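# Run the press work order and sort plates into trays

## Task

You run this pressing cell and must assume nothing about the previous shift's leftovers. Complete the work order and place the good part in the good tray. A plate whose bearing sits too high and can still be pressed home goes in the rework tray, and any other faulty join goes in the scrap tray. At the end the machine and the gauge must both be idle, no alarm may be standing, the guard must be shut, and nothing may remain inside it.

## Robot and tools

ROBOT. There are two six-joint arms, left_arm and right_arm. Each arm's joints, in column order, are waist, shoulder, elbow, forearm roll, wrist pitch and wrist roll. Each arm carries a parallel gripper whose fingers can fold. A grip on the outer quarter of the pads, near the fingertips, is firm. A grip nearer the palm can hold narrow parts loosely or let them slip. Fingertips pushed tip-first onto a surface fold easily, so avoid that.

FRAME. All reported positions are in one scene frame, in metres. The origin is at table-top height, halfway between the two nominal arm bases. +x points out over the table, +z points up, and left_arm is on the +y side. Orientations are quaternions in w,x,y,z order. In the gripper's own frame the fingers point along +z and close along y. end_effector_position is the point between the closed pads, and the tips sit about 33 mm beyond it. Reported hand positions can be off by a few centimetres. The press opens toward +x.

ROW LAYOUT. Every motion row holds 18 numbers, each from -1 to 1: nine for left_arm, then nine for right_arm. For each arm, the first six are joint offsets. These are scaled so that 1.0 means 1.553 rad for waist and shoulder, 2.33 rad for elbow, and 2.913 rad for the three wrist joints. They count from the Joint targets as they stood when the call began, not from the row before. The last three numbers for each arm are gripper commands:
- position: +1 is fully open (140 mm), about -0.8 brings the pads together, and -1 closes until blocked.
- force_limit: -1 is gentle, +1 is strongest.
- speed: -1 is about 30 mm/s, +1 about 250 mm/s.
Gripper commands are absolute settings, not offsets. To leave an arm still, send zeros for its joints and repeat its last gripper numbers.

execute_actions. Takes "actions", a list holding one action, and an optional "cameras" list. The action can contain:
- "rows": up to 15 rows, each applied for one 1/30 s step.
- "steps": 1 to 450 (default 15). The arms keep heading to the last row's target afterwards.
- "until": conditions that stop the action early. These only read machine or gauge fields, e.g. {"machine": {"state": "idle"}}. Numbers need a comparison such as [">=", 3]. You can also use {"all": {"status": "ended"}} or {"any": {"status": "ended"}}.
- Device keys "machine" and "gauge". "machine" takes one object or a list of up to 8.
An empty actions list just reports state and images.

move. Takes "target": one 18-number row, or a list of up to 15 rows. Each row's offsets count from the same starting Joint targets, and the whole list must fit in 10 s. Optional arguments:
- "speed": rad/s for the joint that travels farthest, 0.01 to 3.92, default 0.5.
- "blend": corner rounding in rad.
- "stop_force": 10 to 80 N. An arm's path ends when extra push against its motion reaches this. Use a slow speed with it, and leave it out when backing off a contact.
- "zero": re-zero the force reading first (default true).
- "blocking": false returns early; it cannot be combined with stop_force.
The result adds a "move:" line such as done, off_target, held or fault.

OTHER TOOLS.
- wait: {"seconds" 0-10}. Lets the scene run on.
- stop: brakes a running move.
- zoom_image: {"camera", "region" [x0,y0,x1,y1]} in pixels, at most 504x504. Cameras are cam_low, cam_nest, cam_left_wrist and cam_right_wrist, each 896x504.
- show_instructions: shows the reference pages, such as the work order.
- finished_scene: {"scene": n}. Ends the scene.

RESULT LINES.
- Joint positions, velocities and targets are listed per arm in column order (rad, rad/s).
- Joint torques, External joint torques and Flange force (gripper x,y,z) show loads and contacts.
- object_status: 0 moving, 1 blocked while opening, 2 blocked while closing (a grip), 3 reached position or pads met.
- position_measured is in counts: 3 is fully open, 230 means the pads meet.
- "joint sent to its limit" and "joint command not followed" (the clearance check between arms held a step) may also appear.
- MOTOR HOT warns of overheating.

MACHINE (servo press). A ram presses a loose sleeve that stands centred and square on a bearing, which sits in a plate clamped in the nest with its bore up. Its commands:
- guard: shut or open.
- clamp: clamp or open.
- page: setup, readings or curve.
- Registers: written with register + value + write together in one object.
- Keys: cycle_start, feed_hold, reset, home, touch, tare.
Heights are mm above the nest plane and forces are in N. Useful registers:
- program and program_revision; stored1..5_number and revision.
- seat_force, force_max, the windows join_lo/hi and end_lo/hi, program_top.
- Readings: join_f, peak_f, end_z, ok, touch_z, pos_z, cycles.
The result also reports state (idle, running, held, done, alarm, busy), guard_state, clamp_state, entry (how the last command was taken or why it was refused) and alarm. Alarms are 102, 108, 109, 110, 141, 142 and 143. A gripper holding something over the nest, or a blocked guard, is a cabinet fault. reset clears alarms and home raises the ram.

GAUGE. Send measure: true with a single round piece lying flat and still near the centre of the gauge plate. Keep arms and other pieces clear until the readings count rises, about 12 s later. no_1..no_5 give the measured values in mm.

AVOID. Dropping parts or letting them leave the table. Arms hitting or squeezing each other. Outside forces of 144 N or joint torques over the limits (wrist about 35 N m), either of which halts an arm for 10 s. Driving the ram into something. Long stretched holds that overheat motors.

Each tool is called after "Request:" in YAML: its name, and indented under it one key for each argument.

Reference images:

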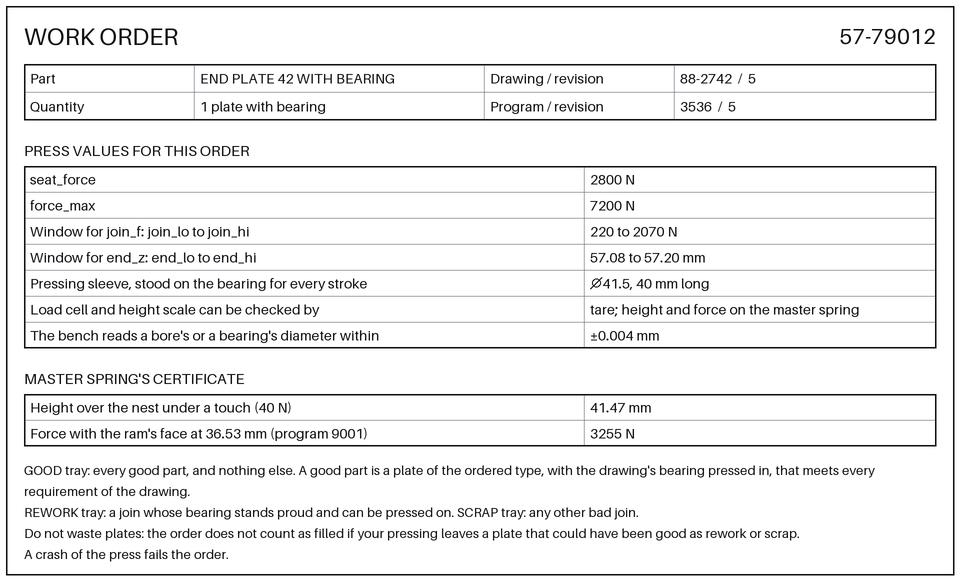

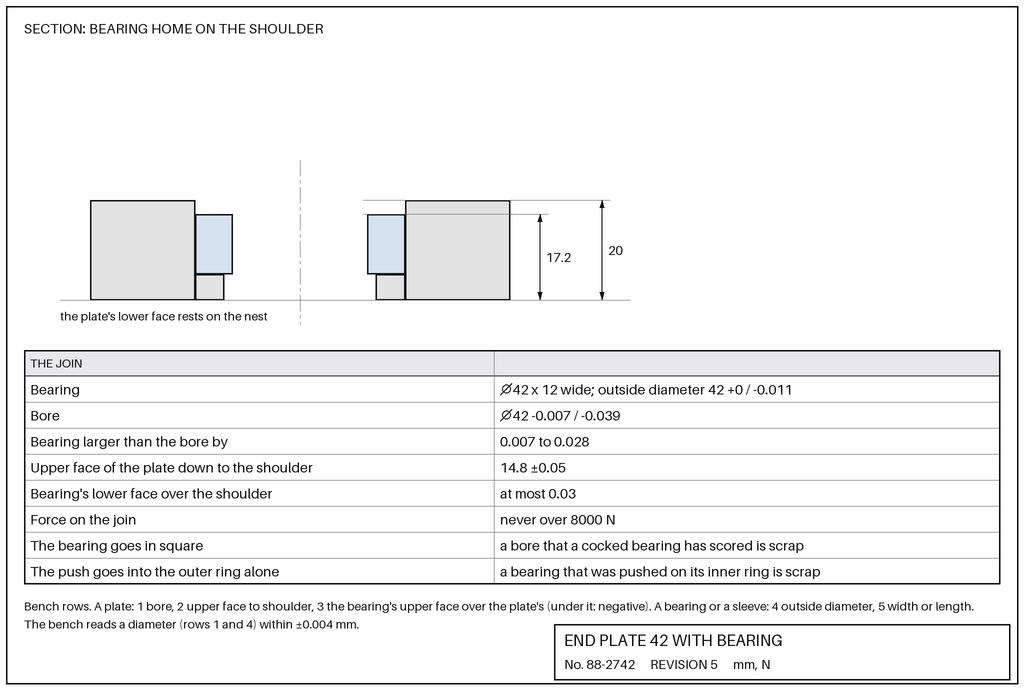

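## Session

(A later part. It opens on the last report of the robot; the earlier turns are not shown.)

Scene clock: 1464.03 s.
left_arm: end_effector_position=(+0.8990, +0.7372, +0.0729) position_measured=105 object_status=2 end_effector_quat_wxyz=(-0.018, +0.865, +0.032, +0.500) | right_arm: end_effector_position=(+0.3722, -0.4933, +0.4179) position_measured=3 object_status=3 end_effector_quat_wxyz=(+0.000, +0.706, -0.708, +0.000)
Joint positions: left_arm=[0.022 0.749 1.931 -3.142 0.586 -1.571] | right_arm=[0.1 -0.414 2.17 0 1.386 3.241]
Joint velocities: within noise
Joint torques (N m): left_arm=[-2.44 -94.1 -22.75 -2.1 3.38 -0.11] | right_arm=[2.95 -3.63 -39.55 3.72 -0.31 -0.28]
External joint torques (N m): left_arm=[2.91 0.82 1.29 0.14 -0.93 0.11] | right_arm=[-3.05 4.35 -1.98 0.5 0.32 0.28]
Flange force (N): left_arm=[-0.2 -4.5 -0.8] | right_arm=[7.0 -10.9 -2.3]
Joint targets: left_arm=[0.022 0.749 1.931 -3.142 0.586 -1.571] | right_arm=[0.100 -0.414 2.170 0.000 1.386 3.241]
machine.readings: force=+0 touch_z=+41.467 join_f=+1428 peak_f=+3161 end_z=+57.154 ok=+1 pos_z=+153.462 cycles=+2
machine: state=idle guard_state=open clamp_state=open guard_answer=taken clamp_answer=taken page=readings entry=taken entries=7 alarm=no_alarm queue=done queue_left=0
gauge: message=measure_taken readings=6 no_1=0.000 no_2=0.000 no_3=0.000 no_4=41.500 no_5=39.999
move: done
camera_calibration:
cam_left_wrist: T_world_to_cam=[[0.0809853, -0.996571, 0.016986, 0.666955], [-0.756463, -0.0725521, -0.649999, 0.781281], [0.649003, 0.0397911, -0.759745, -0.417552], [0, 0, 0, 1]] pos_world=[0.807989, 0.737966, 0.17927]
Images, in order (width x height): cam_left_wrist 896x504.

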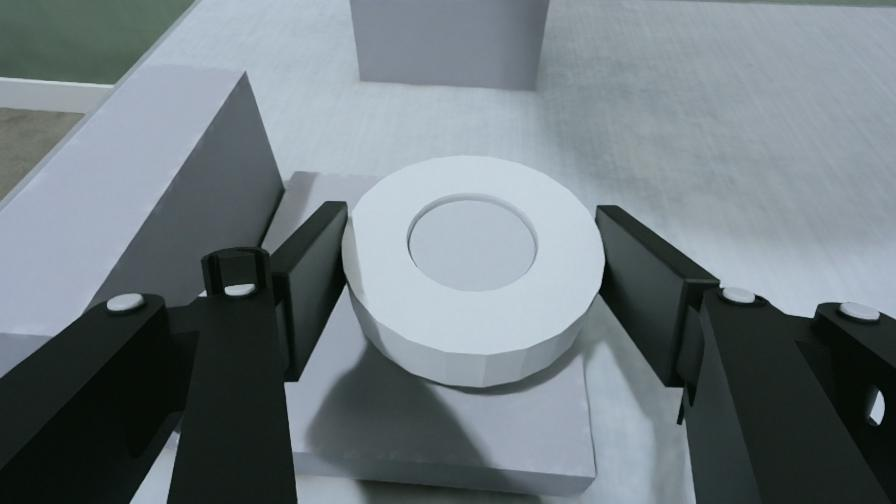

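Request:
move:
  target: [0,0.0245,-0.0018,0,0.0115,0,-1,0,-1,0,0,0,0,0,0,1,1,1]
  speed: 0.02
  stop_force: 14
  cameras: []

Request:
move:
  target: [0,-0.0012,0.0001,0,-0.0006,0,-1,0,-1,0,0,0,0,0,0,1,1,1]
  speed: 0.02
  cameras: ["cam_left_wrist"]

Scene clock: 1468.73 s.
left_arm: end_effector_position=(+0.8991, +0.7372, +0.0528) position_measured=105 object_status=2 end_effector_quat_wxyz=(-0.018, +0.865, +0.032, +0.500) | right_arm: end_effector_position=(+0.3722, -0.4933, +0.4179) position_measured=3 object_status=3 end_effector_quat_wxyz=(+0.000, +0.706, -0.708, +0.000)
Joint positions: left_arm=[0.022 0.78 1.927 -3.142 0.614 -1.571] | right_arm=[0.1 -0.414 2.17 0 1.386 3.241]
Joint velocities: within noise
Joint torques (N m): left_arm=[-0.08 -82.78 -19.17 -2.53 0.36 -0.18] | right_arm=[3.27 -3.44 -39.52 3.73 -0.26 -0.31]
External joint torques (N m): left_arm=[0.28 -11.59 -1.21 0.69 2.09 0.18] | right_arm=[-3.25 3.83 -2.28 0.52 0.26 0.31]
Flange force (N): left_arm=[8.7 -1.3 -15.0] | right_arm=[7.7 -10.3 -2.9]
Joint targets: left_arm=[0.022 0.780 1.927 -3.142 0.614 -1.571] | right_arm=[0.100 -0.414 2.170 0.000 1.386 3.241]
machine.readings: force=+0 touch_z=+41.467 join_f=+1428 peak_f=+3161 end_z=+57.154 ok=+1 pos_z=+153.462 cycles=+2
machine: state=idle guard_state=open clamp_state=open guard_answer=taken clamp_answer=taken page=readings entry=taken entries=7 alarm=no_alarm queue=done queue_left=0
gauge: message=measure_taken readings=6 no_1=0.000 no_2=0.000 no_3=0.000 no_4=41.500 no_5=39.999
move: contact (left_arm)
No camera images: "cameras" was empty.

Scene clock: 1469.43 s.
left_arm: end_effector_position=(+0.8990, +0.7372, +0.0539) position_measured=105 object_status=2 end_effector_quat_wxyz=(-0.018, +0.865, +0.032, +0.500) | right_arm: end_effector_position=(+0.3722, -0.4933, +0.4179) position_measured=3 object_status=3 end_effector_quat_wxyz=(+0.000, +0.706, -0.708, +0.000)
Joint positions: left_arm=[0.022 0.778 1.928 -3.142 0.612 -1.571] | right_arm=[0.1 -0.414 2.17 0 1.386 3.241]
Joint velocities: within noise
Joint torques (N m): left_arm=[-2.15 -94.81 -21.6 -2.02 3.3 -0.2] | right_arm=[3.32 -3.51 -39.41 3.73 -0.28 -0.31]
External joint torques (N m): left_arm=[2.36 0.83 1.21 0.17 -0.86 0.2] | right_arm=[-3.2 3.94 -2.36 0.53 0.28 0.31]
Flange force (N): left_arm=[-0.3 -3.6 -0.7] | right_arm=[7.5 -10.6 -3.0]
Joint targets: left_arm=[0.022 0.778 1.928 -3.142 0.612 -1.571] | right_arm=[0.100 -0.414 2.170 0.000 1.386 3.241]
machine.readings: force=+0 touch_z=+41.467 join_f=+1428 peak_f=+3161 end_z=+57.154 ok=+1 pos_z=+153.462 cycles=+2
machine: state=idle guard_state=open clamp_state=open guard_answer=taken clamp_answer=taken page=readings entry=taken entries=7 alarm=no_alarm queue=done queue_left=0
gauge: message=measure_taken readings=6 no_1=0.000 no_2=0.000 no_3=0.000 no_4=41.500 no_5=39.999
move: done
camera_calibration:
cam_left_wrist: T_world_to_cam=[[0.0809841, -0.996571, 0.016985, 0.667279], [-0.756464, -0.0725506, -0.649999, 0.76893], [0.649003, 0.0397911, -0.759745, -0.431987], [0, 0, 0, 1]] pos_world=[0.807989, 0.737966, 0.16027]
Images, in order (width x height): cam_left_wrist 896x504.

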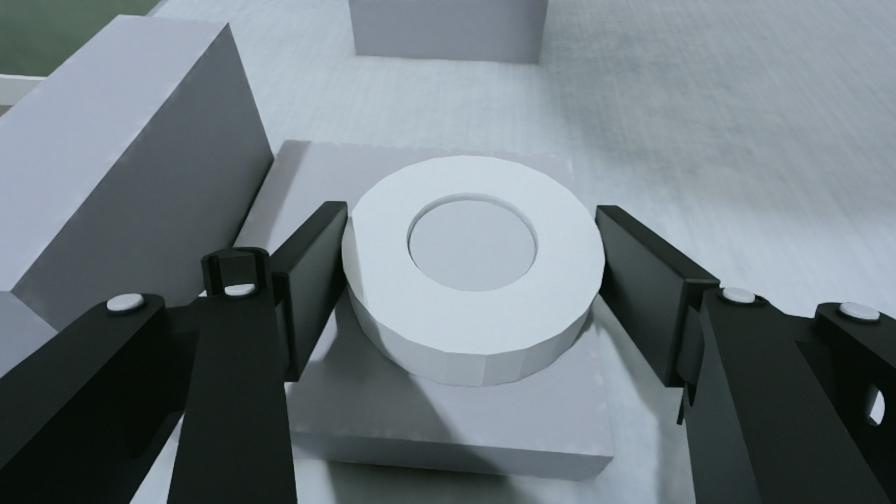

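Request:
execute_actions:
  actions:
    - {"rows":[[0,0,0,0,0,0,0.5,0,-1,0,0,0,0,0,0,1,1,1]],"steps":45}
  cameras: ["cam_left_wrist"]

Request:
move:
  target: [0,-0.3058,0.2108,0,0.0056,0,0.5,0,-1,0,0,0,0,0,0,1,1,1]
  speed: 0.25
  cameras: []

Request:
execute_actions:
  actions:
    - {"gauge":{"measure":true},"steps":450,"until":{"gauge":{"readings":[">",6]}}}
  cameras: ["cam_left_wrist"]

Scene clock: 1474.23 s.
left_arm: end_effector_position=(+0.8991, +0.7372, +0.0540) position_measured=66 object_status=3 end_effector_quat_wxyz=(-0.018, +0.865, +0.032, +0.500) | right_arm: end_effector_position=(+0.3722, -0.4933, +0.4179) position_measured=3 object_status=3 end_effector_quat_wxyz=(+0.000, +0.706, -0.708, +0.000)
Joint positions: left_arm=[0.022 0.778 1.928 -3.142 0.612 -1.571] | right_arm=[0.1 -0.414 2.17 0 1.386 3.241]
Joint velocities: within noise
Joint torques (N m): left_arm=[-2.42 -91.59 -20.08 -2.02 2.4 -0.09] | right_arm=[3.13 -3.34 -39.29 3.76 -0.27 -0.31]
External joint torques (N m): left_arm=[2.41 -2.27 -0.19 0.18 0.02 0.09] | right_arm=[-3.13 3.48 -2.67 0.51 0.26 0.31]
Flange force (N): left_arm=[2.4 -3.8 -2.8] | right_arm=[7.4 -10.0 -3.6]
Joint targets: left_arm=[0.022 0.778 1.928 -3.142 0.612 -1.571] | right_arm=[0.100 -0.414 2.170 0.000 1.386 3.241]
machine.readings: force=+0 touch_z=+41.467 join_f=+1428 peak_f=+3161 end_z=+57.154 ok=+1 pos_z=+153.462 cycles=+2
machine: state=idle guard_state=open clamp_state=open guard_answer=taken clamp_answer=taken page=readings entry=taken entries=7 alarm=no_alarm queue=done queue_left=0
gauge: message=measure_taken readings=6 no_1=0.000 no_2=0.000 no_3=0.000 no_4=41.500 no_5=39.999
camera_calibration:
cam_left_wrist: T_world_to_cam=[[0.0809849, -0.99657, 0.0169963, 0.667276], [-0.756414, -0.0725555, -0.650057, 0.768902], [0.649061, 0.0397885, -0.759696, -0.43204], [0, 0, 0, 1]] pos_world=[0.807989, 0.737966, 0.16027]
Images, in order (width x height): cam_left_wrist 896x504.

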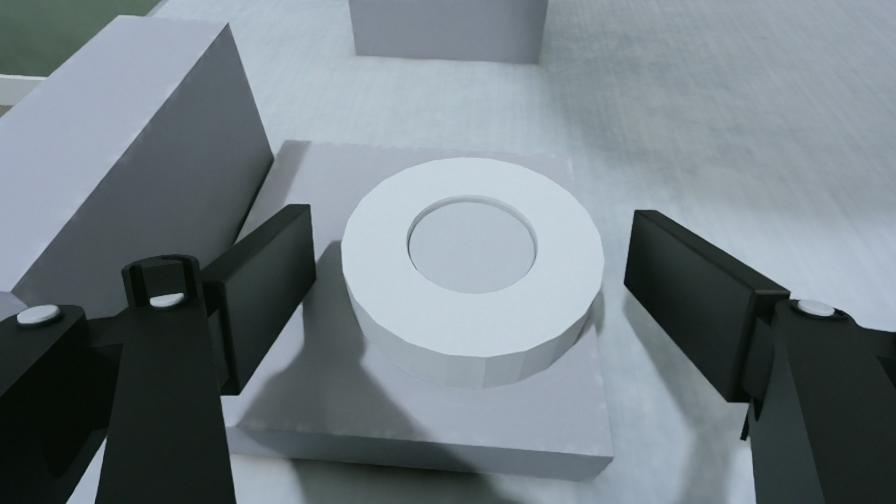

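Scene clock: 1476.53 s.
left_arm: end_effector_position=(+0.6415, +0.7184, +0.2005) position_measured=66 object_status=3 end_effector_quat_wxyz=(-0.018, +0.865, +0.032, +0.500) | right_arm: end_effector_position=(+0.3722, -0.4933, +0.4179) position_measured=3 object_status=3 end_effector_quat_wxyz=(+0.000, +0.706, -0.708, +0.000)
Joint positions: left_arm=[0.022 0.303 2.419 -3.142 0.628 -1.571] | right_arm=[0.1 -0.414 2.17 0 1.386 3.241]
Joint velocities: within noise
Joint torques (N m): left_arm=[-2.27 -49.62 -19.61 -1.95 2.4 -0.07] | right_arm=[3.08 -3.42 -39.5 3.72 -0.27 -0.33]
External joint torques (N m): left_arm=[2.23 -1.3 -0.06 0.18 0.01 0.07] | right_arm=[-3.26 4.06 -2.19 0.52 0.27 0.34]
Flange force (N): left_arm=[1.9 -5.9 -2.5] | right_arm=[7.6 -10.7 -2.6]
Joint targets: left_arm=[0.022 0.303 2.419 -3.142 0.628 -1.571] | right_arm=[0.100 -0.414 2.170 0.000 1.386 3.241]
machine.readings: force=+0 touch_z=+41.467 join_f=+1428 peak_f=+3161 end_z=+57.154 ok=+1 pos_z=+153.462 cycles=+2
machine: state=idle guard_state=open clamp_state=open guard_answer=taken clamp_answer=taken page=readings entry=taken entries=7 alarm=no_alarm queue=done queue_left=0
gauge: message=measure_taken readings=6 no_1=0.000 no_2=0.000 no_3=0.000 no_4=41.500 no_5=39.999
move: done
No camera images: "cameras" was empty.

Scene clock: 1488.73 s.
left_arm: end_effector_position=(+0.6414, +0.7184, +0.2005) position_measured=66 object_status=3 end_effector_quat_wxyz=(-0.018, +0.865, +0.032, +0.500) | right_arm: end_effector_position=(+0.3722, -0.4933, +0.4179) position_measured=3 object_status=3 end_effector_quat_wxyz=(+0.000, +0.706, -0.708, +0.000)
Joint positions: left_arm=[0.022 0.303 2.419 -3.142 0.628 -1.571] | right_arm=[0.1 -0.414 2.17 0 1.386 3.241]
Joint velocities: within noise
Joint torques (N m): left_arm=[-2.42 -49.1 -19.63 -1.97 2.48 -0.12] | right_arm=[3.3 -3.85 -39.26 3.75 -0.31 -0.33]
External joint torques (N m): left_arm=[2.77 -2.32 -0.18 0.17 -0.05 0.12] | right_arm=[-3.24 4.08 -2.66 0.52 0.31 0.33]
Flange force (N): left_arm=[3.7 -6.9 -4.4] | right_arm=[7.4 -11.1 -3.5]
Joint targets: left_arm=[0.022 0.303 2.419 -3.142 0.628 -1.571] | right_arm=[0.100 -0.414 2.170 0.000 1.386 3.241]
Tool commands: left_gripper/position=+0.5 left_gripper/force_limit=+0.0 left_gripper/speed=-1.0 right_gripper/position=+1.0 right_gripper/force_limit=+1.0 right_gripper/speed=+1.0
machine.readings: force=+0 touch_z=+41.467 join_f=+1428 peak_f=+3161 end_z=+57.154 ok=+1 pos_z=+153.462 cycles=+2
machine: state=idle guard_state=open clamp_state=open guard_answer=taken clamp_answer=taken page=readings entry=taken entries=7 alarm=no_alarm queue=done queue_left=0
gauge: message=measure_taken readings=7 no_1=0.000 no_2=0.000 no_3=-2.799 no_4=0.000 no_5=0.000
camera_calibration:
cam_left_wrist: T_world_to_cam=[[0.0810481, -0.996566, 0.0169323, 0.666795], [-0.756317, -0.072556, -0.650169, 0.667894], [0.649165, 0.0398888, -0.759601, -0.152954], [0, 0, 0, 1]] pos_world=[0.55039, 0.719066, 0.30677]
Images, in order (width x height): cam_left_wrist 896x504.

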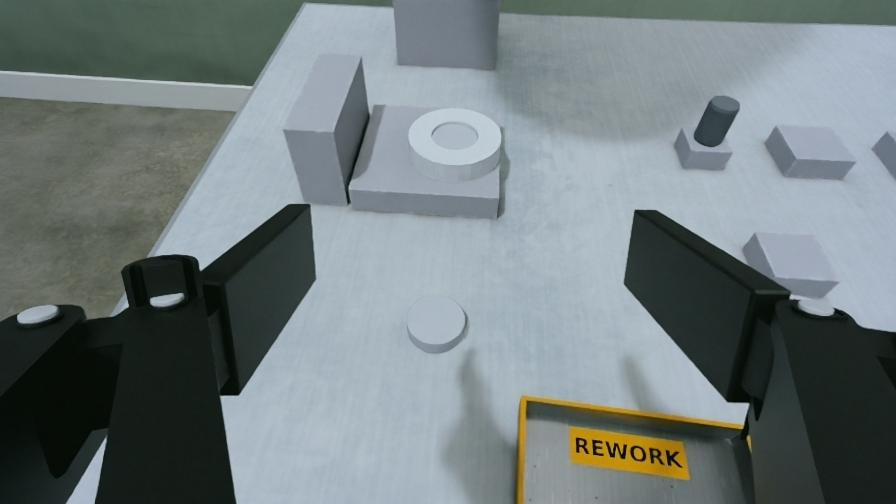

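Request:
move:
  target:
    - [0.0013,0.0837,-0.2069,0,-0.4205,0,0.6,0,-1,0,0,0,0,0,0,1,1,1]
    - [-0.0008,0.3084,-0.4583,0,-0.5019,0,0.6,0,-1,0,0,0,0,0,0,1,1,1]
  speed: [0.5,0.4]
  cameras: ["cam_left_wrist"]

Scene clock: 1502.80 s.
left_arm: end_effector_position=(+0.9077, +0.7367, +0.0996) position_measured=53 object_status=3 end_effector_quat_wxyz=(-0.003, +0.996, +0.036, +0.087) | right_arm: end_effector_position=(+0.3722, -0.4933, +0.4179) position_measured=3 object_status=3 end_effector_quat_wxyz=(+0.000, +0.706, -0.708, +0.000)
Joint positions: left_arm=[0.021 0.782 1.351 -3.142 -0.834 -1.571] | right_arm=[0.1 -0.414 2.17 0 1.386 3.241]
Joint velocities: within noise
Joint torques (N m): left_arm=[-1.69 -108.79 -36.64 -3.86 0.4 -0.08] | right_arm=[3.33 -3.53 -39.32 3.74 -0.28 -0.34]
External joint torques (N m): left_arm=[1.8 -3.01 -0.29 0.12 0.13 0.08] | right_arm=[-3.54 4.61 -2.29 0.49 0.27 0.34]
Flange force (N): left_arm=[-3.1 -1.9 -3.2] | right_arm=[8.3 -11.9 -2.6]
Joint targets: left_arm=[0.021 0.782 1.351 -3.142 -0.834 -1.571] | right_arm=[0.100 -0.414 2.170 0.000 1.386 3.241]
machine.readings: force=+0 touch_z=+41.467 join_f=+1428 peak_f=+3161 end_z=+57.154 ok=+1 pos_z=+153.462 cycles=+2
machine: state=idle guard_state=open clamp_state=open guard_answer=taken clamp_answer=taken page=readings entry=taken entries=7 alarm=no_alarm queue=done queue_left=0
gauge: message=measure_taken readings=7 no_1=0.000 no_2=0.000 no_3=-2.799 no_4=0.000 no_5=0.000
move: done
camera_calibration:
cam_left_wrist: T_world_to_cam=[[0.0898748, -0.995942, 0.00463873, 0.65791], [-0.982487, -0.0878953, 0.1643, 0.940489], [-0.163225, -0.0193239, -0.9864, 0.40039], [0, 0, 0, 1]] pos_world=[0.930243, 0.745642, 0.237371]
Images, in order (width x height): cam_left_wrist 896x504.

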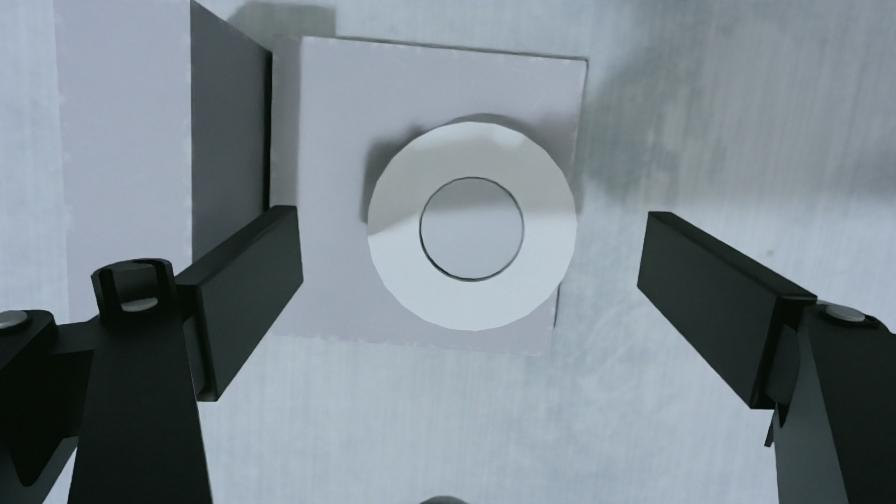

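Request:
move:
  target: [0,0.0250,0.0065,0,0.0186,0,0.6,0,-1,0,0,0,0,0,0,1,1,1]
  speed: 0.05
  stop_force: 15
  cameras: []

Request:
execute_actions:
  actions:
    - {"rows":[[0,0,0,0,0,0,-1,0,-1,0,0,0,0,0,0,1,1,1]],"steps":75}
  cameras: ["cam_left_wrist"]

Scene clock: 1507.17 s.
left_arm: end_effector_position=(+0.9077, +0.7367, +0.0571) position_measured=53 object_status=3 end_effector_quat_wxyz=(-0.003, +0.996, +0.036, +0.087) | right_arm: end_effector_position=(+0.3722, -0.4933, +0.4179) position_measured=3 object_status=3 end_effector_quat_wxyz=(+0.000, +0.706, -0.708, +0.000)
Joint positions: left_arm=[0.021 0.821 1.366 -3.142 -0.779 -1.571] | right_arm=[0.1 -0.414 2.17 0 1.386 3.241]
Joint velocities: within noise
Joint torques (N m): left_arm=[-2.94 -110.42 -35.4 -3.75 0.43 -0.04] | right_arm=[3.33 -3.52 -39.39 3.71 -0.29 -0.29]
External joint torques (N m): left_arm=[3.33 -1.92 0.07 0.18 0.1 0.03] | right_arm=[-3.24 3.65 -2.37 0.54 0.3 0.29]
Flange force (N): left_arm=[-2.6 -3.6 -2.2] | right_arm=[7.8 -10.1 -3.1]
Joint targets: left_arm=[0.021 0.821 1.366 -3.142 -0.779 -1.571] | right_arm=[0.100 -0.414 2.170 0.000 1.386 3.241]
machine.readings: force=+0 touch_z=+41.467 join_f=+1428 peak_f=+3161 end_z=+57.154 ok=+1 pos_z=+153.462 cycles=+2
machine: state=idle guard_state=open clamp_state=open guard_answer=taken clamp_answer=taken page=readings entry=taken entries=7 alarm=no_alarm queue=done queue_left=0
gauge: message=measure_taken readings=7 no_1=0.000 no_2=0.000 no_3=-2.799 no_4=0.000 no_5=0.000
move: done
No camera images: "cameras" was empty.

Scene clock: 1509.87 s.
left_arm: end_effector_position=(+0.9078, +0.7367, +0.0572) position_measured=105 object_status=2 end_effector_quat_wxyz=(-0.003, +0.996, +0.036, +0.087) | right_arm: end_effector_position=(+0.3722, -0.4933, +0.4179) position_measured=3 object_status=3 end_effector_quat_wxyz=(+0.000, +0.706, -0.708, +0.000)
Joint positions: left_arm=[0.021 0.821 1.366 -3.142 -0.779 -1.571] | right_arm=[0.1 -0.414 2.17 0 1.386 3.241]
Joint velocities: within noise
Joint torques (N m): left_arm=[-1.13 -97.53 -32.61 -3.63 2.41 -0.24] | right_arm=[3.02 -3.38 -39.21 3.74 -0.29 -0.28]
External joint torques (N m): left_arm=[1.74 -14.43 -2.6 0.08 -1.89 0.24] | right_arm=[-2.94 3.83 -2.46 0.5 0.29 0.28]
Flange force (N): left_arm=[-6.8 -1.8 -18.3] | right_arm=[6.8 -10.4 -3.2]
Joint targets: left_arm=[0.021 0.821 1.366 -3.142 -0.779 -1.571] | right_arm=[0.100 -0.414 2.170 0.000 1.386 3.241]
machine.readings: force=+0 touch_z=+41.467 join_f=+1428 peak_f=+3161 end_z=+57.154 ok=+1 pos_z=+153.462 cycles=+2
machine: state=idle guard_state=open clamp_state=open guard_answer=taken clamp_answer=taken page=readings entry=taken entries=7 alarm=no_alarm queue=done queue_left=0
gauge: message=measure_taken readings=7 no_1=0.000 no_2=0.000 no_3=-2.799 no_4=0.000 no_5=0.000
camera_calibration:
cam_left_wrist: T_world_to_cam=[[0.0898681, -0.995943, 0.00465805, 0.658109], [-0.98252, -0.0878893, 0.164106, 0.94752], [-0.163031, -0.0193245, -0.986432, 0.358392], [0, 0, 0, 1]] pos_world=[0.930243, 0.745642, 0.19497]
Images, in order (width x height): cam_left_wrist 896x504.

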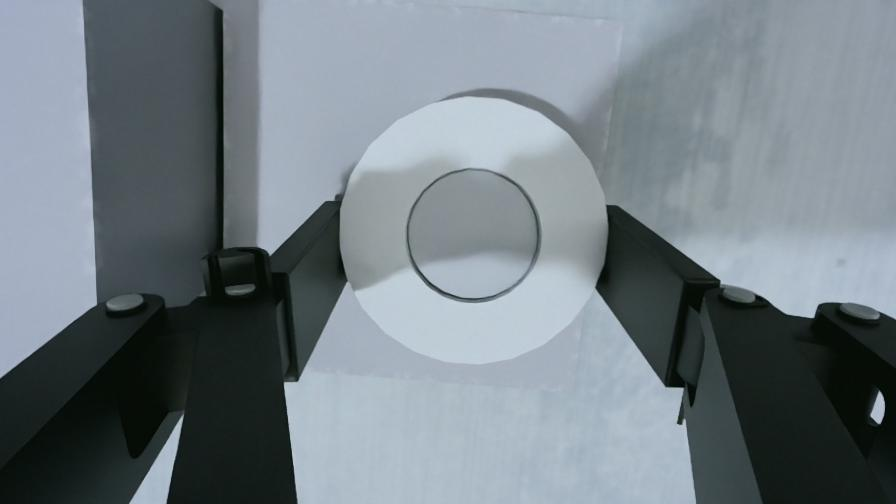

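Request:
move:
  target:
    - [0,-0.0250,-0.0065,0,-0.0186,0,-1,0,-1,0,0,0,0,0,0,1,1,1]
    - [0.0019,-0.2498,0.2451,0,0.0625,0,-1,0,-1,0,0,0,0,0,0,1,1,1]
    - [-0.1131,-0.4915,0.4363,0,0.0866,0,-1,0,-1,0,0,0,0,0,0,1,1,1]
  speed: [0.06,0.35,0.35]
  cameras: ["cam_left_wrist","cam_low"]

Scene clock: 1519.63 s.
left_arm: end_effector_position=(+0.4000, +0.6201, +0.1497) position_measured=105 object_status=2 end_effector_quat_wxyz=(+0.004, +0.995, -0.052, +0.087) | right_arm: end_effector_position=(+0.3722, -0.4933, +0.4179) position_measured=3 object_status=3 end_effector_quat_wxyz=(+0.000, +0.706, -0.708, +0.000)
Joint positions: left_arm=[-0.155 0.058 2.383 -3.142 -0.527 -1.571] | right_arm=[0.1 -0.414 2.17 0 1.386 3.241]
Joint velocities: within noise
Joint torques (N m): left_arm=[-2.15 -33.73 -27.95 -2.98 0.59 -0.14] | right_arm=[3.14 -3.36 -39.33 3.71 -0.3 -0.3]
External joint torques (N m): left_arm=[2.27 -0.39 0.08 0.18 -0.07 0.14] | right_arm=[-3.01 3.58 -2.47 0.54 0.3 0.3]
Flange force (N): left_arm=[-0.6 -6.0 -0.9] | right_arm=[7.0 -9.9 -3.3]
Joint targets: left_arm=[-0.155 0.058 2.383 -3.142 -0.527 -1.571] | right_arm=[0.100 -0.414 2.170 0.000 1.386 3.241]
machine.readings: force=+0 touch_z=+41.467 join_f=+1428 peak_f=+3161 end_z=+57.154 ok=+1 pos_z=+153.462 cycles=+2
machine: state=idle guard_state=open clamp_state=open guard_answer=taken clamp_answer=taken page=readings entry=taken entries=7 alarm=no_alarm queue=done queue_left=0
gauge: message=measure_taken readings=7 no_1=0.000 no_2=0.000 no_3=-2.799 no_4=0.000 no_5=0.000
move: done
camera_calibration:
cam_left_wrist: T_world_to_cam=[[-0.0856011, -0.996319, 0.00455991, 0.657641], [-0.982611, 0.0851785, 0.164983, 0.31582], [-0.164765, 0.00964215, -0.986286, 0.347443], [0, 0, 0, 1]] pos_world=[0.423869, 0.624969, 0.287574]
Images, in order (width x height): cam_low 896x504, cam_left_wrist 896x504.

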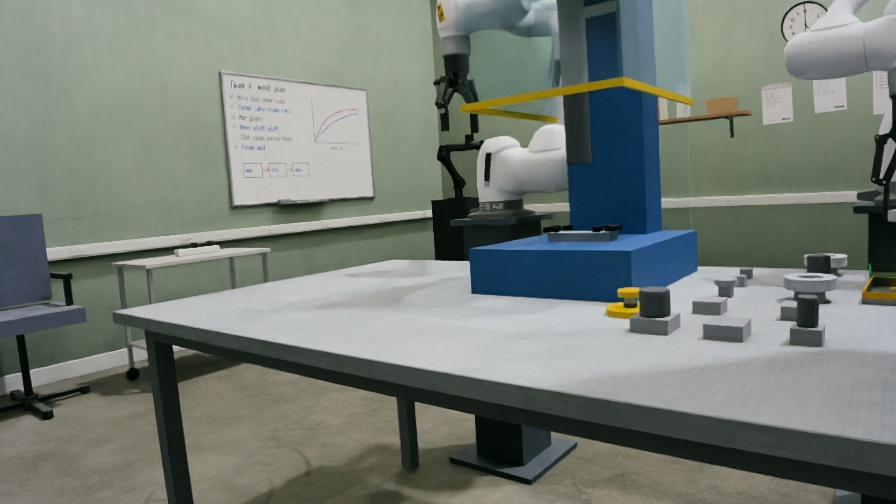

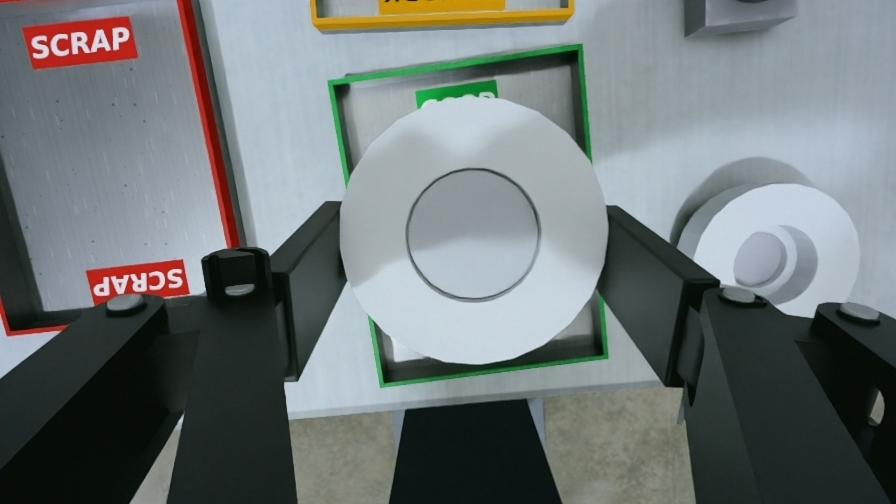

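Request:
move:
  target: [-0.0119,0.1290,0.0294,0,0.0923,0,-1,0,-1,0,0,0,0,0,0,1,1,1]
  speed: 0.1
  cameras: ["cam_left_wrist"]

Scene clock: 1526.53 s.
left_arm: end_effector_position=(+0.3957, +0.6122, +0.0498) position_measured=105 object_status=2 end_effector_quat_wxyz=(+0.005, +0.994, -0.061, +0.087) | right_arm: end_effector_position=(+0.3722, -0.4933, +0.4179) position_measured=3 object_status=3 end_effector_quat_wxyz=(+0.000, +0.706, -0.708, +0.000)
Joint positions: left_arm=[-0.173 0.258 2.451 -3.142 -0.258 -1.571] | right_arm=[0.1 -0.414 2.17 0 1.386 3.241]
Joint velocities: within noise
Joint torques (N m): left_arm=[-1.45 -45.03 -18.8 -2 0.57 -0.01] | right_arm=[3.13 -3.82 -39.43 3.74 -0.27 -0.29]
External joint torques (N m): left_arm=[1.54 -0.05 0.52 0.18 -0.05 0.01] | right_arm=[-3.12 4.08 -2.32 0.51 0.27 0.29]
Flange force (N): left_arm=[-0.9 -3.6 -0.2] | right_arm=[7.2 -10.8 -2.8]
Joint targets: left_arm=[-0.173 0.258 2.451 -3.142 -0.258 -1.571] | right_arm=[0.100 -0.414 2.170 0.000 1.386 3.241]
machine.readings: force=+0 touch_z=+41.467 join_f=+1428 peak_f=+3161 end_z=+57.154 ok=+1 pos_z=+153.462 cycles=+2
machine: state=idle guard_state=open clamp_state=open guard_answer=taken clamp_answer=taken page=readings entry=taken entries=7 alarm=no_alarm queue=done queue_left=0
gauge: message=measure_taken readings=7 no_1=0.000 no_2=0.000 no_3=-2.799 no_4=0.000 no_5=0.000
move: done
camera_calibration:
cam_left_wrist: T_world_to_cam=[[-0.104049, -0.994561, 0.0046053, 0.656105], [-0.980847, 0.103379, 0.165084, 0.316896], [-0.164663, 0.0126598, -0.986269, 0.246293], [0, 0, 0, 1]] pos_world=[0.419649, 0.616658, 0.187575]
Images, in order (width x height): cam_left_wrist 896x504.

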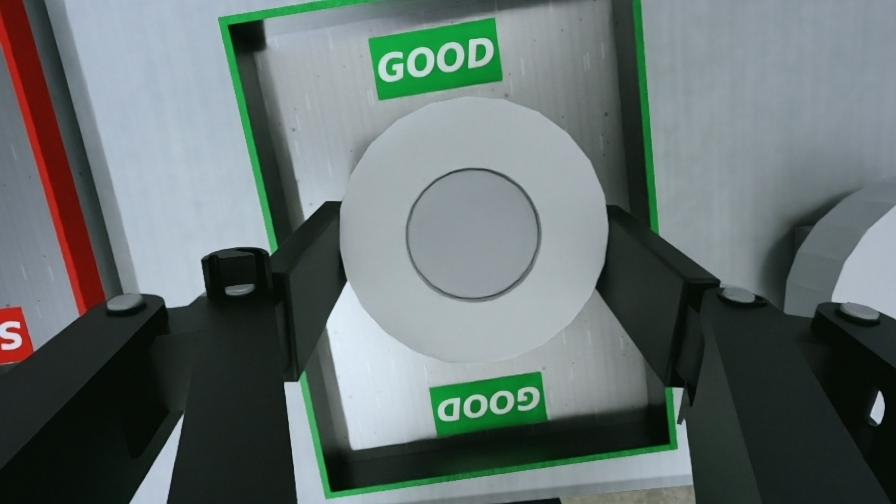

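Request:
move:
  target: [0.0058,0.0330,0.0034,0,0.0204,0,-1,0,-1,0,0,0,0,0,0,1,1,1]
  speed: 0.03
  stop_force: 12
  cameras: ["cam_left_wrist"]

Scene clock: 1532.00 s.
left_arm: end_effector_position=(+0.3961, +0.6153, +0.0327) position_measured=105 object_status=2 end_effector_quat_wxyz=(+0.005, +0.995, -0.058, +0.087) | right_arm: end_effector_position=(+0.3722, -0.4933, +0.4179) position_measured=3 object_status=3 end_effector_quat_wxyz=(+0.000, +0.706, -0.708, +0.000)
Joint positions: left_arm=[-0.166 0.298 2.457 -3.142 -0.212 -1.571] | right_arm=[0.1 -0.414 2.17 0 1.386 3.241]
Joint velocities: within noise
Joint torques (N m): left_arm=[0.22 -33.35 -14.54 -1.5 1.13 -0.31] | right_arm=[3.1 -3.2 -39.25 3.7 -0.27 -0.28]
External joint torques (N m): left_arm=[-0.06 -14.02 -1.91 -0.14 -0.61 0.31] | right_arm=[-2.99 3.55 -2.48 0.55 0.28 0.28]
Flange force (N): left_arm=[-3.2 -0.7 -36.6] | right_arm=[7.0 -9.9 -3.3]
Joint targets: left_arm=[-0.166 0.298 2.457 -3.142 -0.212 -1.571] | right_arm=[0.100 -0.414 2.170 0.000 1.386 3.241]
machine.readings: force=+0 touch_z=+41.467 join_f=+1428 peak_f=+3161 end_z=+57.154 ok=+1 pos_z=+153.462 cycles=+2
machine: state=idle guard_state=open clamp_state=open guard_answer=taken clamp_answer=taken page=readings entry=taken entries=7 alarm=no_alarm queue=done queue_left=0
gauge: message=measure_taken readings=7 no_1=0.000 no_2=0.000 no_3=-2.799 no_4=0.000 no_5=0.000
move: contact (left_arm); left_arm: the wrist pitch is farthest, 0.013 rad from its target
camera_calibration:
cam_left_wrist: T_world_to_cam=[[-0.0970426, -0.995269, 0.00462403, 0.656967], [-0.9816, 0.0964753, 0.164787, 0.324429], [-0.164454, 0.0114525, -0.986318, 0.230121], [0, 0, 0, 1]] pos_world=[0.420057, 0.619924, 0.170473]
Images, in order (width x height): cam_left_wrist 896x504.

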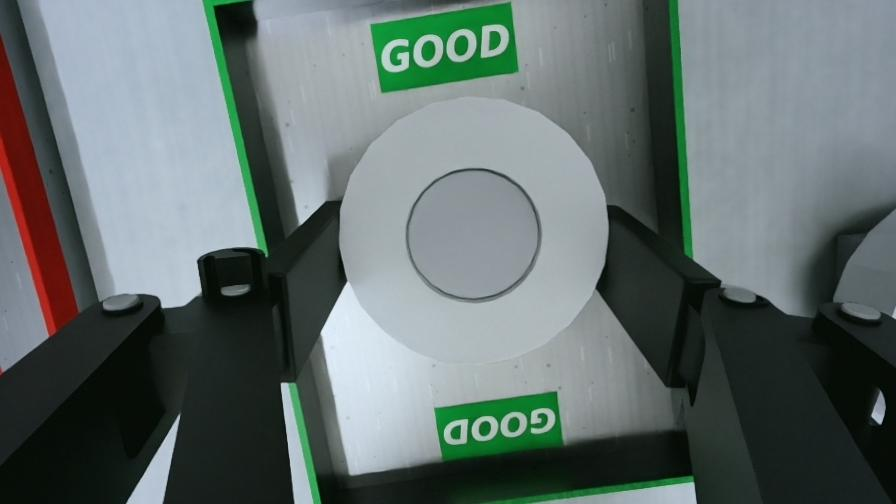

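Request:
move:
  target: [0,-0.0020,-0.0002,0,-0.0013,0,-1,0,-1,0,0,0,0,0,0,1,1,1]
  speed: 0.02
  cameras: ["cam_left_wrist"]

Scene clock: 1534.60 s.
left_arm: end_effector_position=(+0.3960, +0.6153, +0.0340) position_measured=105 object_status=2 end_effector_quat_wxyz=(+0.005, +0.995, -0.058, +0.087) | right_arm: end_effector_position=(+0.3722, -0.4933, +0.4179) position_measured=3 object_status=3 end_effector_quat_wxyz=(+0.000, +0.706, -0.708, +0.000)
Joint positions: left_arm=[-0.166 0.295 2.457 -3.142 -0.215 -1.571] | right_arm=[0.1 -0.414 2.17 0 1.386 3.241]
Joint velocities: within noise
Joint torques (N m): left_arm=[-2.43 -46.71 -17.39 -1.87 0.6 0] | right_arm=[3.06 -3.51 -39.44 3.78 -0.32 -0.27]
External joint torques (N m): left_arm=[2.42 -0.27 0.75 0.22 -0.08 0] | right_arm=[-3.19 4.12 -2.34 0.47 0.32 0.27]
Flange force (N): left_arm=[-1.4 -5.6 -0.8] | right_arm=[7.5 -10.9 -2.9]
Joint targets: left_arm=[-0.166 0.295 2.457 -3.142 -0.215 -1.571] | right_arm=[0.100 -0.414 2.170 0.000 1.386 3.241]
machine.readings: force=+0 touch_z=+41.467 join_f=+1428 peak_f=+3161 end_z=+57.154 ok=+1 pos_z=+153.462 cycles=+2
machine: state=idle guard_state=open clamp_state=open guard_answer=taken clamp_answer=taken page=readings entry=taken entries=7 alarm=no_alarm queue=done queue_left=0
gauge: message=measure_taken readings=7 no_1=0.000 no_2=0.000 no_3=-2.799 no_4=0.000 no_5=0.000
move: done
camera_calibration:
cam_left_wrist: T_world_to_cam=[[-0.097046, -0.995269, 0.00465458, 0.656947], [-0.981548, 0.0964802, 0.165094, 0.324038], [-0.164762, 0.011453, -0.986267, 0.231509], [0, 0, 0, 1]] pos_world=[0.419956, 0.619924, 0.171775]
Images, in order (width x height): cam_left_wrist 896x504.

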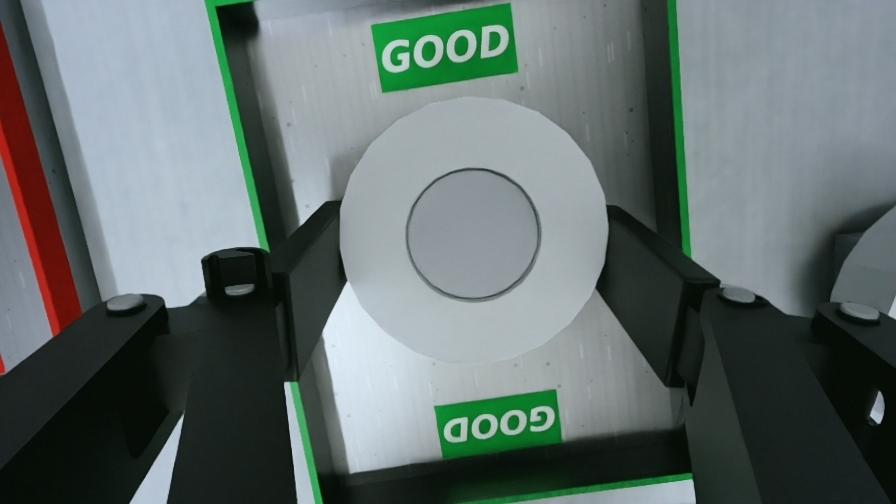

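Request:
execute_actions:
  actions:
    - {"rows":[[0,0,0,0,0,0,0.3,0,-1,0,0,0,0,0,0,1,1,1]],"steps":30}
  cameras: ["cam_left_wrist"]

Scene clock: 1539.03 s.
left_arm: end_effector_position=(+0.3961, +0.6153, +0.0340) position_measured=91 object_status=3 end_effector_quat_wxyz=(+0.005, +0.995, -0.058, +0.087) | right_arm: end_effector_position=(+0.3722, -0.4933, +0.4179) position_measured=3 object_status=3 end_effector_quat_wxyz=(+0.000, +0.706, -0.708, +0.000)
Joint positions: left_arm=[-0.166 0.295 2.457 -3.142 -0.215 -1.571] | right_arm=[0.1 -0.414 2.17 0 1.386 3.241]
Joint velocities: within noise
Joint torques (N m): left_arm=[-2.28 -45.74 -16.62 -1.87 0.49 -0.11] | right_arm=[3.38 -3.23 -39.37 3.71 -0.28 -0.33]
External joint torques (N m): left_arm=[2.39 -1.34 -0.03 0.22 0.03 0.11] | right_arm=[-3.24 3.34 -2.23 0.53 0.3 0.33]
Flange force (N): left_arm=[-0.7 -6.0 -3.3] | right_arm=[7.8 -9.3 -3.0]
Joint targets: left_arm=[-0.166 0.295 2.457 -3.142 -0.215 -1.571] | right_arm=[0.100 -0.414 2.170 0.000 1.386 3.241]
machine.readings: force=+0 touch_z=+41.467 join_f=+1428 peak_f=+3161 end_z=+57.154 ok=+1 pos_z=+153.462 cycles=+2
machine: state=idle guard_state=open clamp_state=open guard_answer=taken clamp_answer=taken page=readings entry=taken entries=7 alarm=no_alarm queue=done queue_left=0
gauge: message=measure_taken readings=7 no_1=0.000 no_2=0.000 no_3=-2.799 no_4=0.000 no_5=0.000
camera_calibration:
cam_left_wrist: T_world_to_cam=[[-0.097046, -0.995269, 0.00465458, 0.656947], [-0.981548, 0.0964802, 0.165094, 0.324038], [-0.164762, 0.011453, -0.986267, 0.231509], [0, 0, 0, 1]] pos_world=[0.419956, 0.619924, 0.171775]
Images, in order (width x height): cam_left_wrist 896x504.

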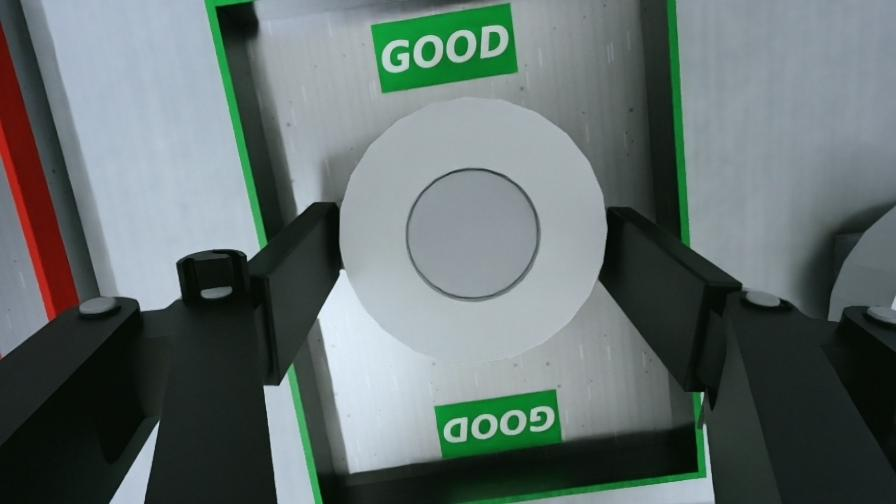

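Request:
move:
  target: [0,-0.0090,-0.0010,0,-0.0056,0,0.3,0,-1,0,0,0,0,0,0,1,1,1]
  speed: 0.03
  cameras: ["cam_left_wrist"]

Scene clock: 1540.90 s.
left_arm: end_effector_position=(+0.3962, +0.6153, +0.0400) position_measured=91 object_status=3 end_effector_quat_wxyz=(+0.005, +0.995, -0.058, +0.087) | right_arm: end_effector_position=(+0.3722, -0.4933, +0.4179) position_measured=3 object_status=3 end_effector_quat_wxyz=(+0.000, +0.706, -0.708, +0.000)
Joint positions: left_arm=[-0.166 0.281 2.455 -3.142 -0.232 -1.571] | right_arm=[0.1 -0.414 2.17 0 1.386 3.241]
Joint velocities: within noise
Joint torques (N m): left_arm=[-2.4 -45.02 -17.35 -1.91 0.49 -0.16] | right_arm=[3.22 -3.64 -39.34 3.72 -0.31 -0.25]
External joint torques (N m): left_arm=[2.46 -1.67 0.02 0.19 0.04 0.16] | right_arm=[-3.26 4.25 -2.35 0.52 0.31 0.25]
Flange force (N): left_arm=[-1.1 -6.4 -4.0] | right_arm=[7.8 -11.2 -2.9]
Joint targets: left_arm=[-0.166 0.281 2.455 -3.142 -0.232 -1.571] | right_arm=[0.100 -0.414 2.170 0.000 1.386 3.241]
machine.readings: force=+0 touch_z=+41.467 join_f=+1428 peak_f=+3161 end_z=+57.154 ok=+1 pos_z=+153.462 cycles=+2
machine: state=idle guard_state=open clamp_state=open guard_answer=taken clamp_answer=taken page=readings entry=taken entries=7 alarm=no_alarm queue=done queue_left=0
gauge: message=measure_taken readings=7 no_1=0.000 no_2=0.000 no_3=-2.799 no_4=0.000 no_5=0.000
move: done
camera_calibration:
cam_left_wrist: T_world_to_cam=[[-0.097046, -0.995269, 0.00465458, 0.656929], [-0.981548, 0.0964802, 0.165094, 0.323145], [-0.164762, 0.011453, -0.986267, 0.237443], [0, 0, 0, 1]] pos_world=[0.420056, 0.619924, 0.177775]
Images, in order (width x height): cam_left_wrist 896x504.

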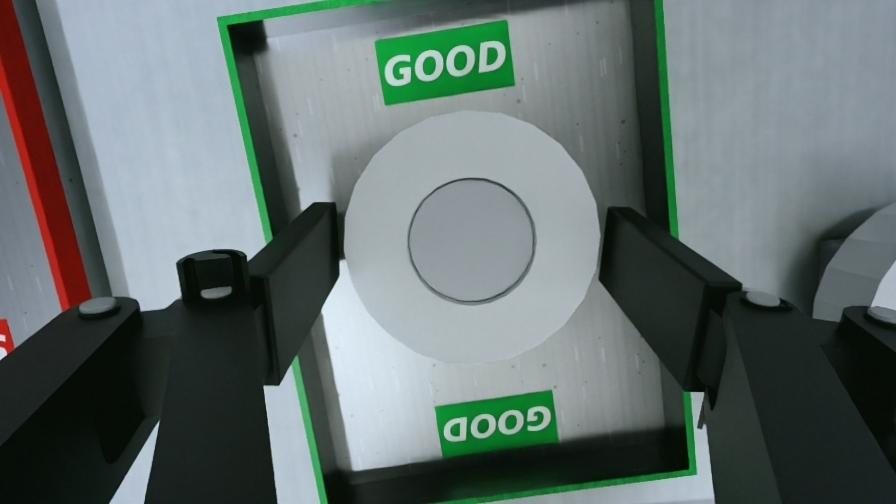

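Request:
move:
  target: [0,-0.1400,-0.0300,0,-0.1000,0,0.3,0,-1,0,0,0,0,0,0,1,1,1]
  speed: 0.2
  cameras: ["cam_left_wrist"]

Request:
execute_actions:
  actions:
    - {"machine":{"guard":"shut"},"steps":150,"until":{"machine":{"guard_state":"shut"}}}
  cameras: ["cam_nest"]

Scene clock: 1545.83 s.
left_arm: end_effector_position=(+0.3988, +0.6150, +0.1464) position_measured=91 object_status=3 end_effector_quat_wxyz=(+0.005, +0.995, -0.058, +0.085) | right_arm: end_effector_position=(+0.3722, -0.4933, +0.4179) position_measured=3 object_status=3 end_effector_quat_wxyz=(+0.000, +0.706, -0.708, +0.000)
Joint positions: left_arm=[-0.166 0.064 2.385 -3.142 -0.523 -1.571] | right_arm=[0.1 -0.414 2.17 0 1.386 3.241]
Joint velocities: within noise
Joint torques (N m): left_arm=[-2.52 -33.66 -27.45 -2.94 0.43 -0.28] | right_arm=[3.49 -3.84 -39.37 3.75 -0.26 -0.27]
External joint torques (N m): left_arm=[2.63 -0.75 -0.16 0.16 0.07 0.28] | right_arm=[-3.5 4.45 -2.38 0.5 0.25 0.27]
Flange force (N): left_arm=[-0.6 -7.3 -1.4] | right_arm=[8.4 -11.7 -2.8]
Joint targets: left_arm=[-0.166 0.064 2.385 -3.142 -0.523 -1.571] | right_arm=[0.100 -0.414 2.170 0.000 1.386 3.241]
machine.readings: force=+0 touch_z=+41.467 join_f=+1428 peak_f=+3161 end_z=+57.154 ok=+1 pos_z=+153.462 cycles=+2
machine: state=idle guard_state=open clamp_state=open guard_answer=taken clamp_answer=taken page=readings entry=taken entries=7 alarm=no_alarm queue=done queue_left=0
gauge: message=measure_taken readings=7 no_1=0.000 no_2=0.000 no_3=-2.799 no_4=0.000 no_5=0.000
move: done
camera_calibration:
cam_left_wrist: T_world_to_cam=[[-0.0970087, -0.995273, 0.00452031, 0.656371], [-0.980907, 0.0963757, 0.168917, 0.307456], [-0.168554, 0.0119524, -0.98562, 0.344042], [0, 0, 0, 1]] pos_world=[0.423249, 0.619525, 0.284193]
Images, in order (width x height): cam_left_wrist 896x504.

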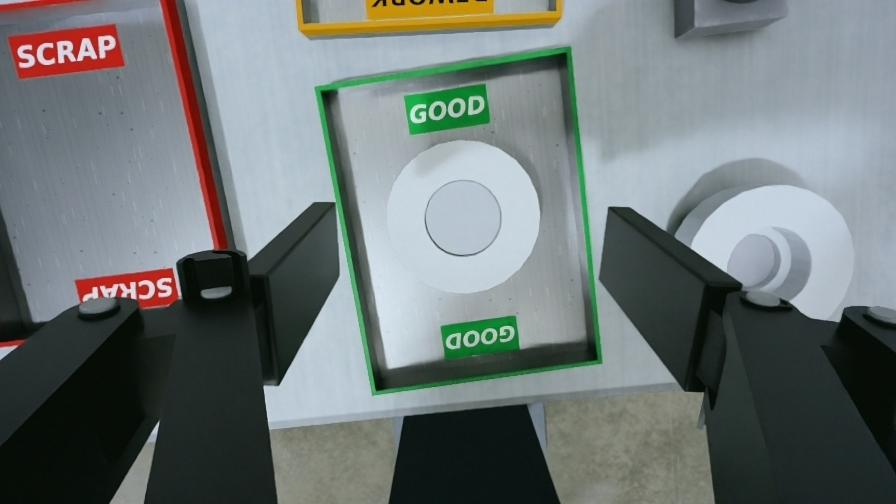

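Scene clock: 1547.53 s.
left_arm: end_effector_position=(+0.3988, +0.6150, +0.1465) position_measured=91 object_status=3 end_effector_quat_wxyz=(+0.005, +0.995, -0.058, +0.085) | right_arm: end_effector_position=(+0.3722, -0.4933, +0.4179) position_measured=3 object_status=3 end_effector_quat_wxyz=(+0.000, +0.706, -0.708, +0.000)
Joint positions: left_arm=[-0.166 0.064 2.385 -3.142 -0.523 -1.571] | right_arm=[0.1 -0.414 2.17 0 1.386 3.241]
Joint velocities: within noise
Joint torques (N m): left_arm=[-2.89 -32.78 -27.51 -2.93 0.42 -0.13] | right_arm=[3.5 -3.8 -39.48 3.76 -0.31 -0.32]
External joint torques (N m): left_arm=[2.98 -1.48 -0.14 0.15 0.09 0.13] | right_arm=[-3.59 4.26 -2.28 0.5 0.31 0.32]
Flange force (N): left_arm=[-1.5 -7.6 -2.9] | right_arm=[8.6 -11.2 -2.8]
Joint targets: left_arm=[-0.166 0.064 2.385 -3.142 -0.523 -1.571] | right_arm=[0.100 -0.414 2.170 0.000 1.386 3.241]
Tool commands: left_gripper/position=+0.3 left_gripper/force_limit=+0.0 left_gripper/speed=-1.0 right_gripper/position=+1.0 right_gripper/force_limit=+1.0 right_gripper/speed=+1.0
machine.readings: force=+0 touch_z=+41.467 join_f=+1428 peak_f=+3161 end_z=+57.154 ok=+1 pos_z=+153.462 cycles=+2
machine: state=idle guard_state=shut clamp_state=open guard_answer=taken clamp_answer=taken page=readings entry=taken entries=7 alarm=no_alarm queue=running queue_left=0
gauge: message=measure_taken readings=7 no_1=0.000 no_2=0.000 no_3=-2.799 no_4=0.000 no_5=0.000
Images, in order (width x height): cam_nest 896x504.

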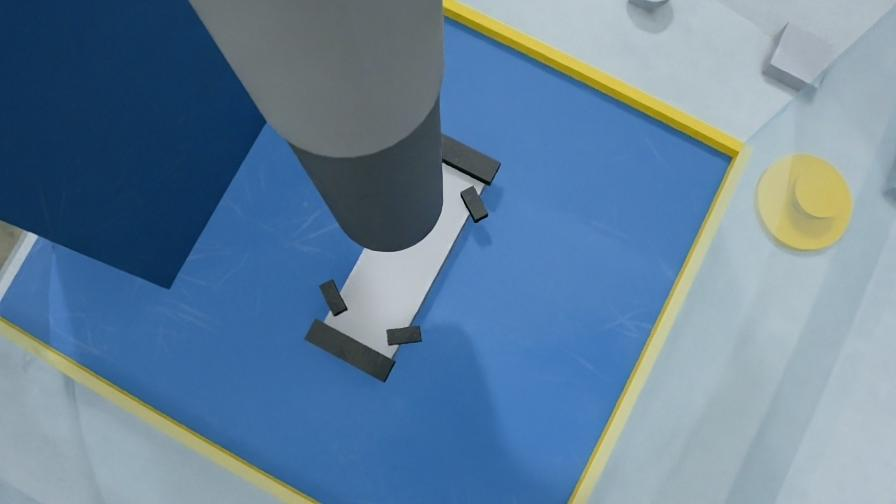

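Request:
wait:
  seconds: 2
  cameras: []

Request:
finished_scene:
  scene: 1

Scene clock: 1550.67 s.
left_arm: end_effector_position=(+0.3988, +0.6150, +0.1465) position_measured=91 object_status=3 end_effector_quat_wxyz=(+0.005, +0.995, -0.058, +0.085) | right_arm: end_effector_position=(+0.3722, -0.4933, +0.4179) position_measured=3 object_status=3 end_effector_quat_wxyz=(+0.000, +0.706, -0.708, +0.000)
Joint positions: left_arm=[-0.166 0.064 2.385 -3.142 -0.523 -1.571] | right_arm=[0.1 -0.414 2.17 0 1.386 3.241]
Joint velocities: within noise
Joint torques (N m): left_arm=[-2.25 -32.82 -27.54 -2.94 0.51 -0.1] | right_arm=[3.16 -3.41 -39.45 3.78 -0.32 -0.29]
External joint torques (N m): left_arm=[2.35 -1.49 -0.13 0.15 0 0.1] | right_arm=[-3.12 4.13 -2.27 0.47 0.32 0.29]
Flange force (N): left_arm=[-1.5 -6.0 -3.1] | right_arm=[7.3 -10.8 -2.8]
Joint targets: left_arm=[-0.166 0.064 2.385 -3.142 -0.523 -1.571] | right_arm=[0.100 -0.414 2.170 0.000 1.386 3.241]
Tool commands: left_gripper/position=+0.3 left_gripper/force_limit=+0.0 left_gripper/speed=-1.0 right_gripper/position=+1.0 right_gripper/force_limit=+1.0 right_gripper/speed=+1.0
machine.readings: force=+0 touch_z=+41.467 join_f=+1428 peak_f=+3161 end_z=+57.154 ok=+1 pos_z=+153.462 cycles=+2
machine: state=idle guard_state=shut clamp_state=open guard_answer=taken clamp_answer=taken page=readings entry=taken entries=7 alarm=no_alarm queue=done queue_left=0
gauge: message=measure_taken readings=7 no_1=0.000 no_2=0.000 no_3=-2.799 no_4=0.000 no_5=0.000
wait: 2.00 s; at rest from the start
No camera images: "cameras" was empty.

The scene is finished: the task was done.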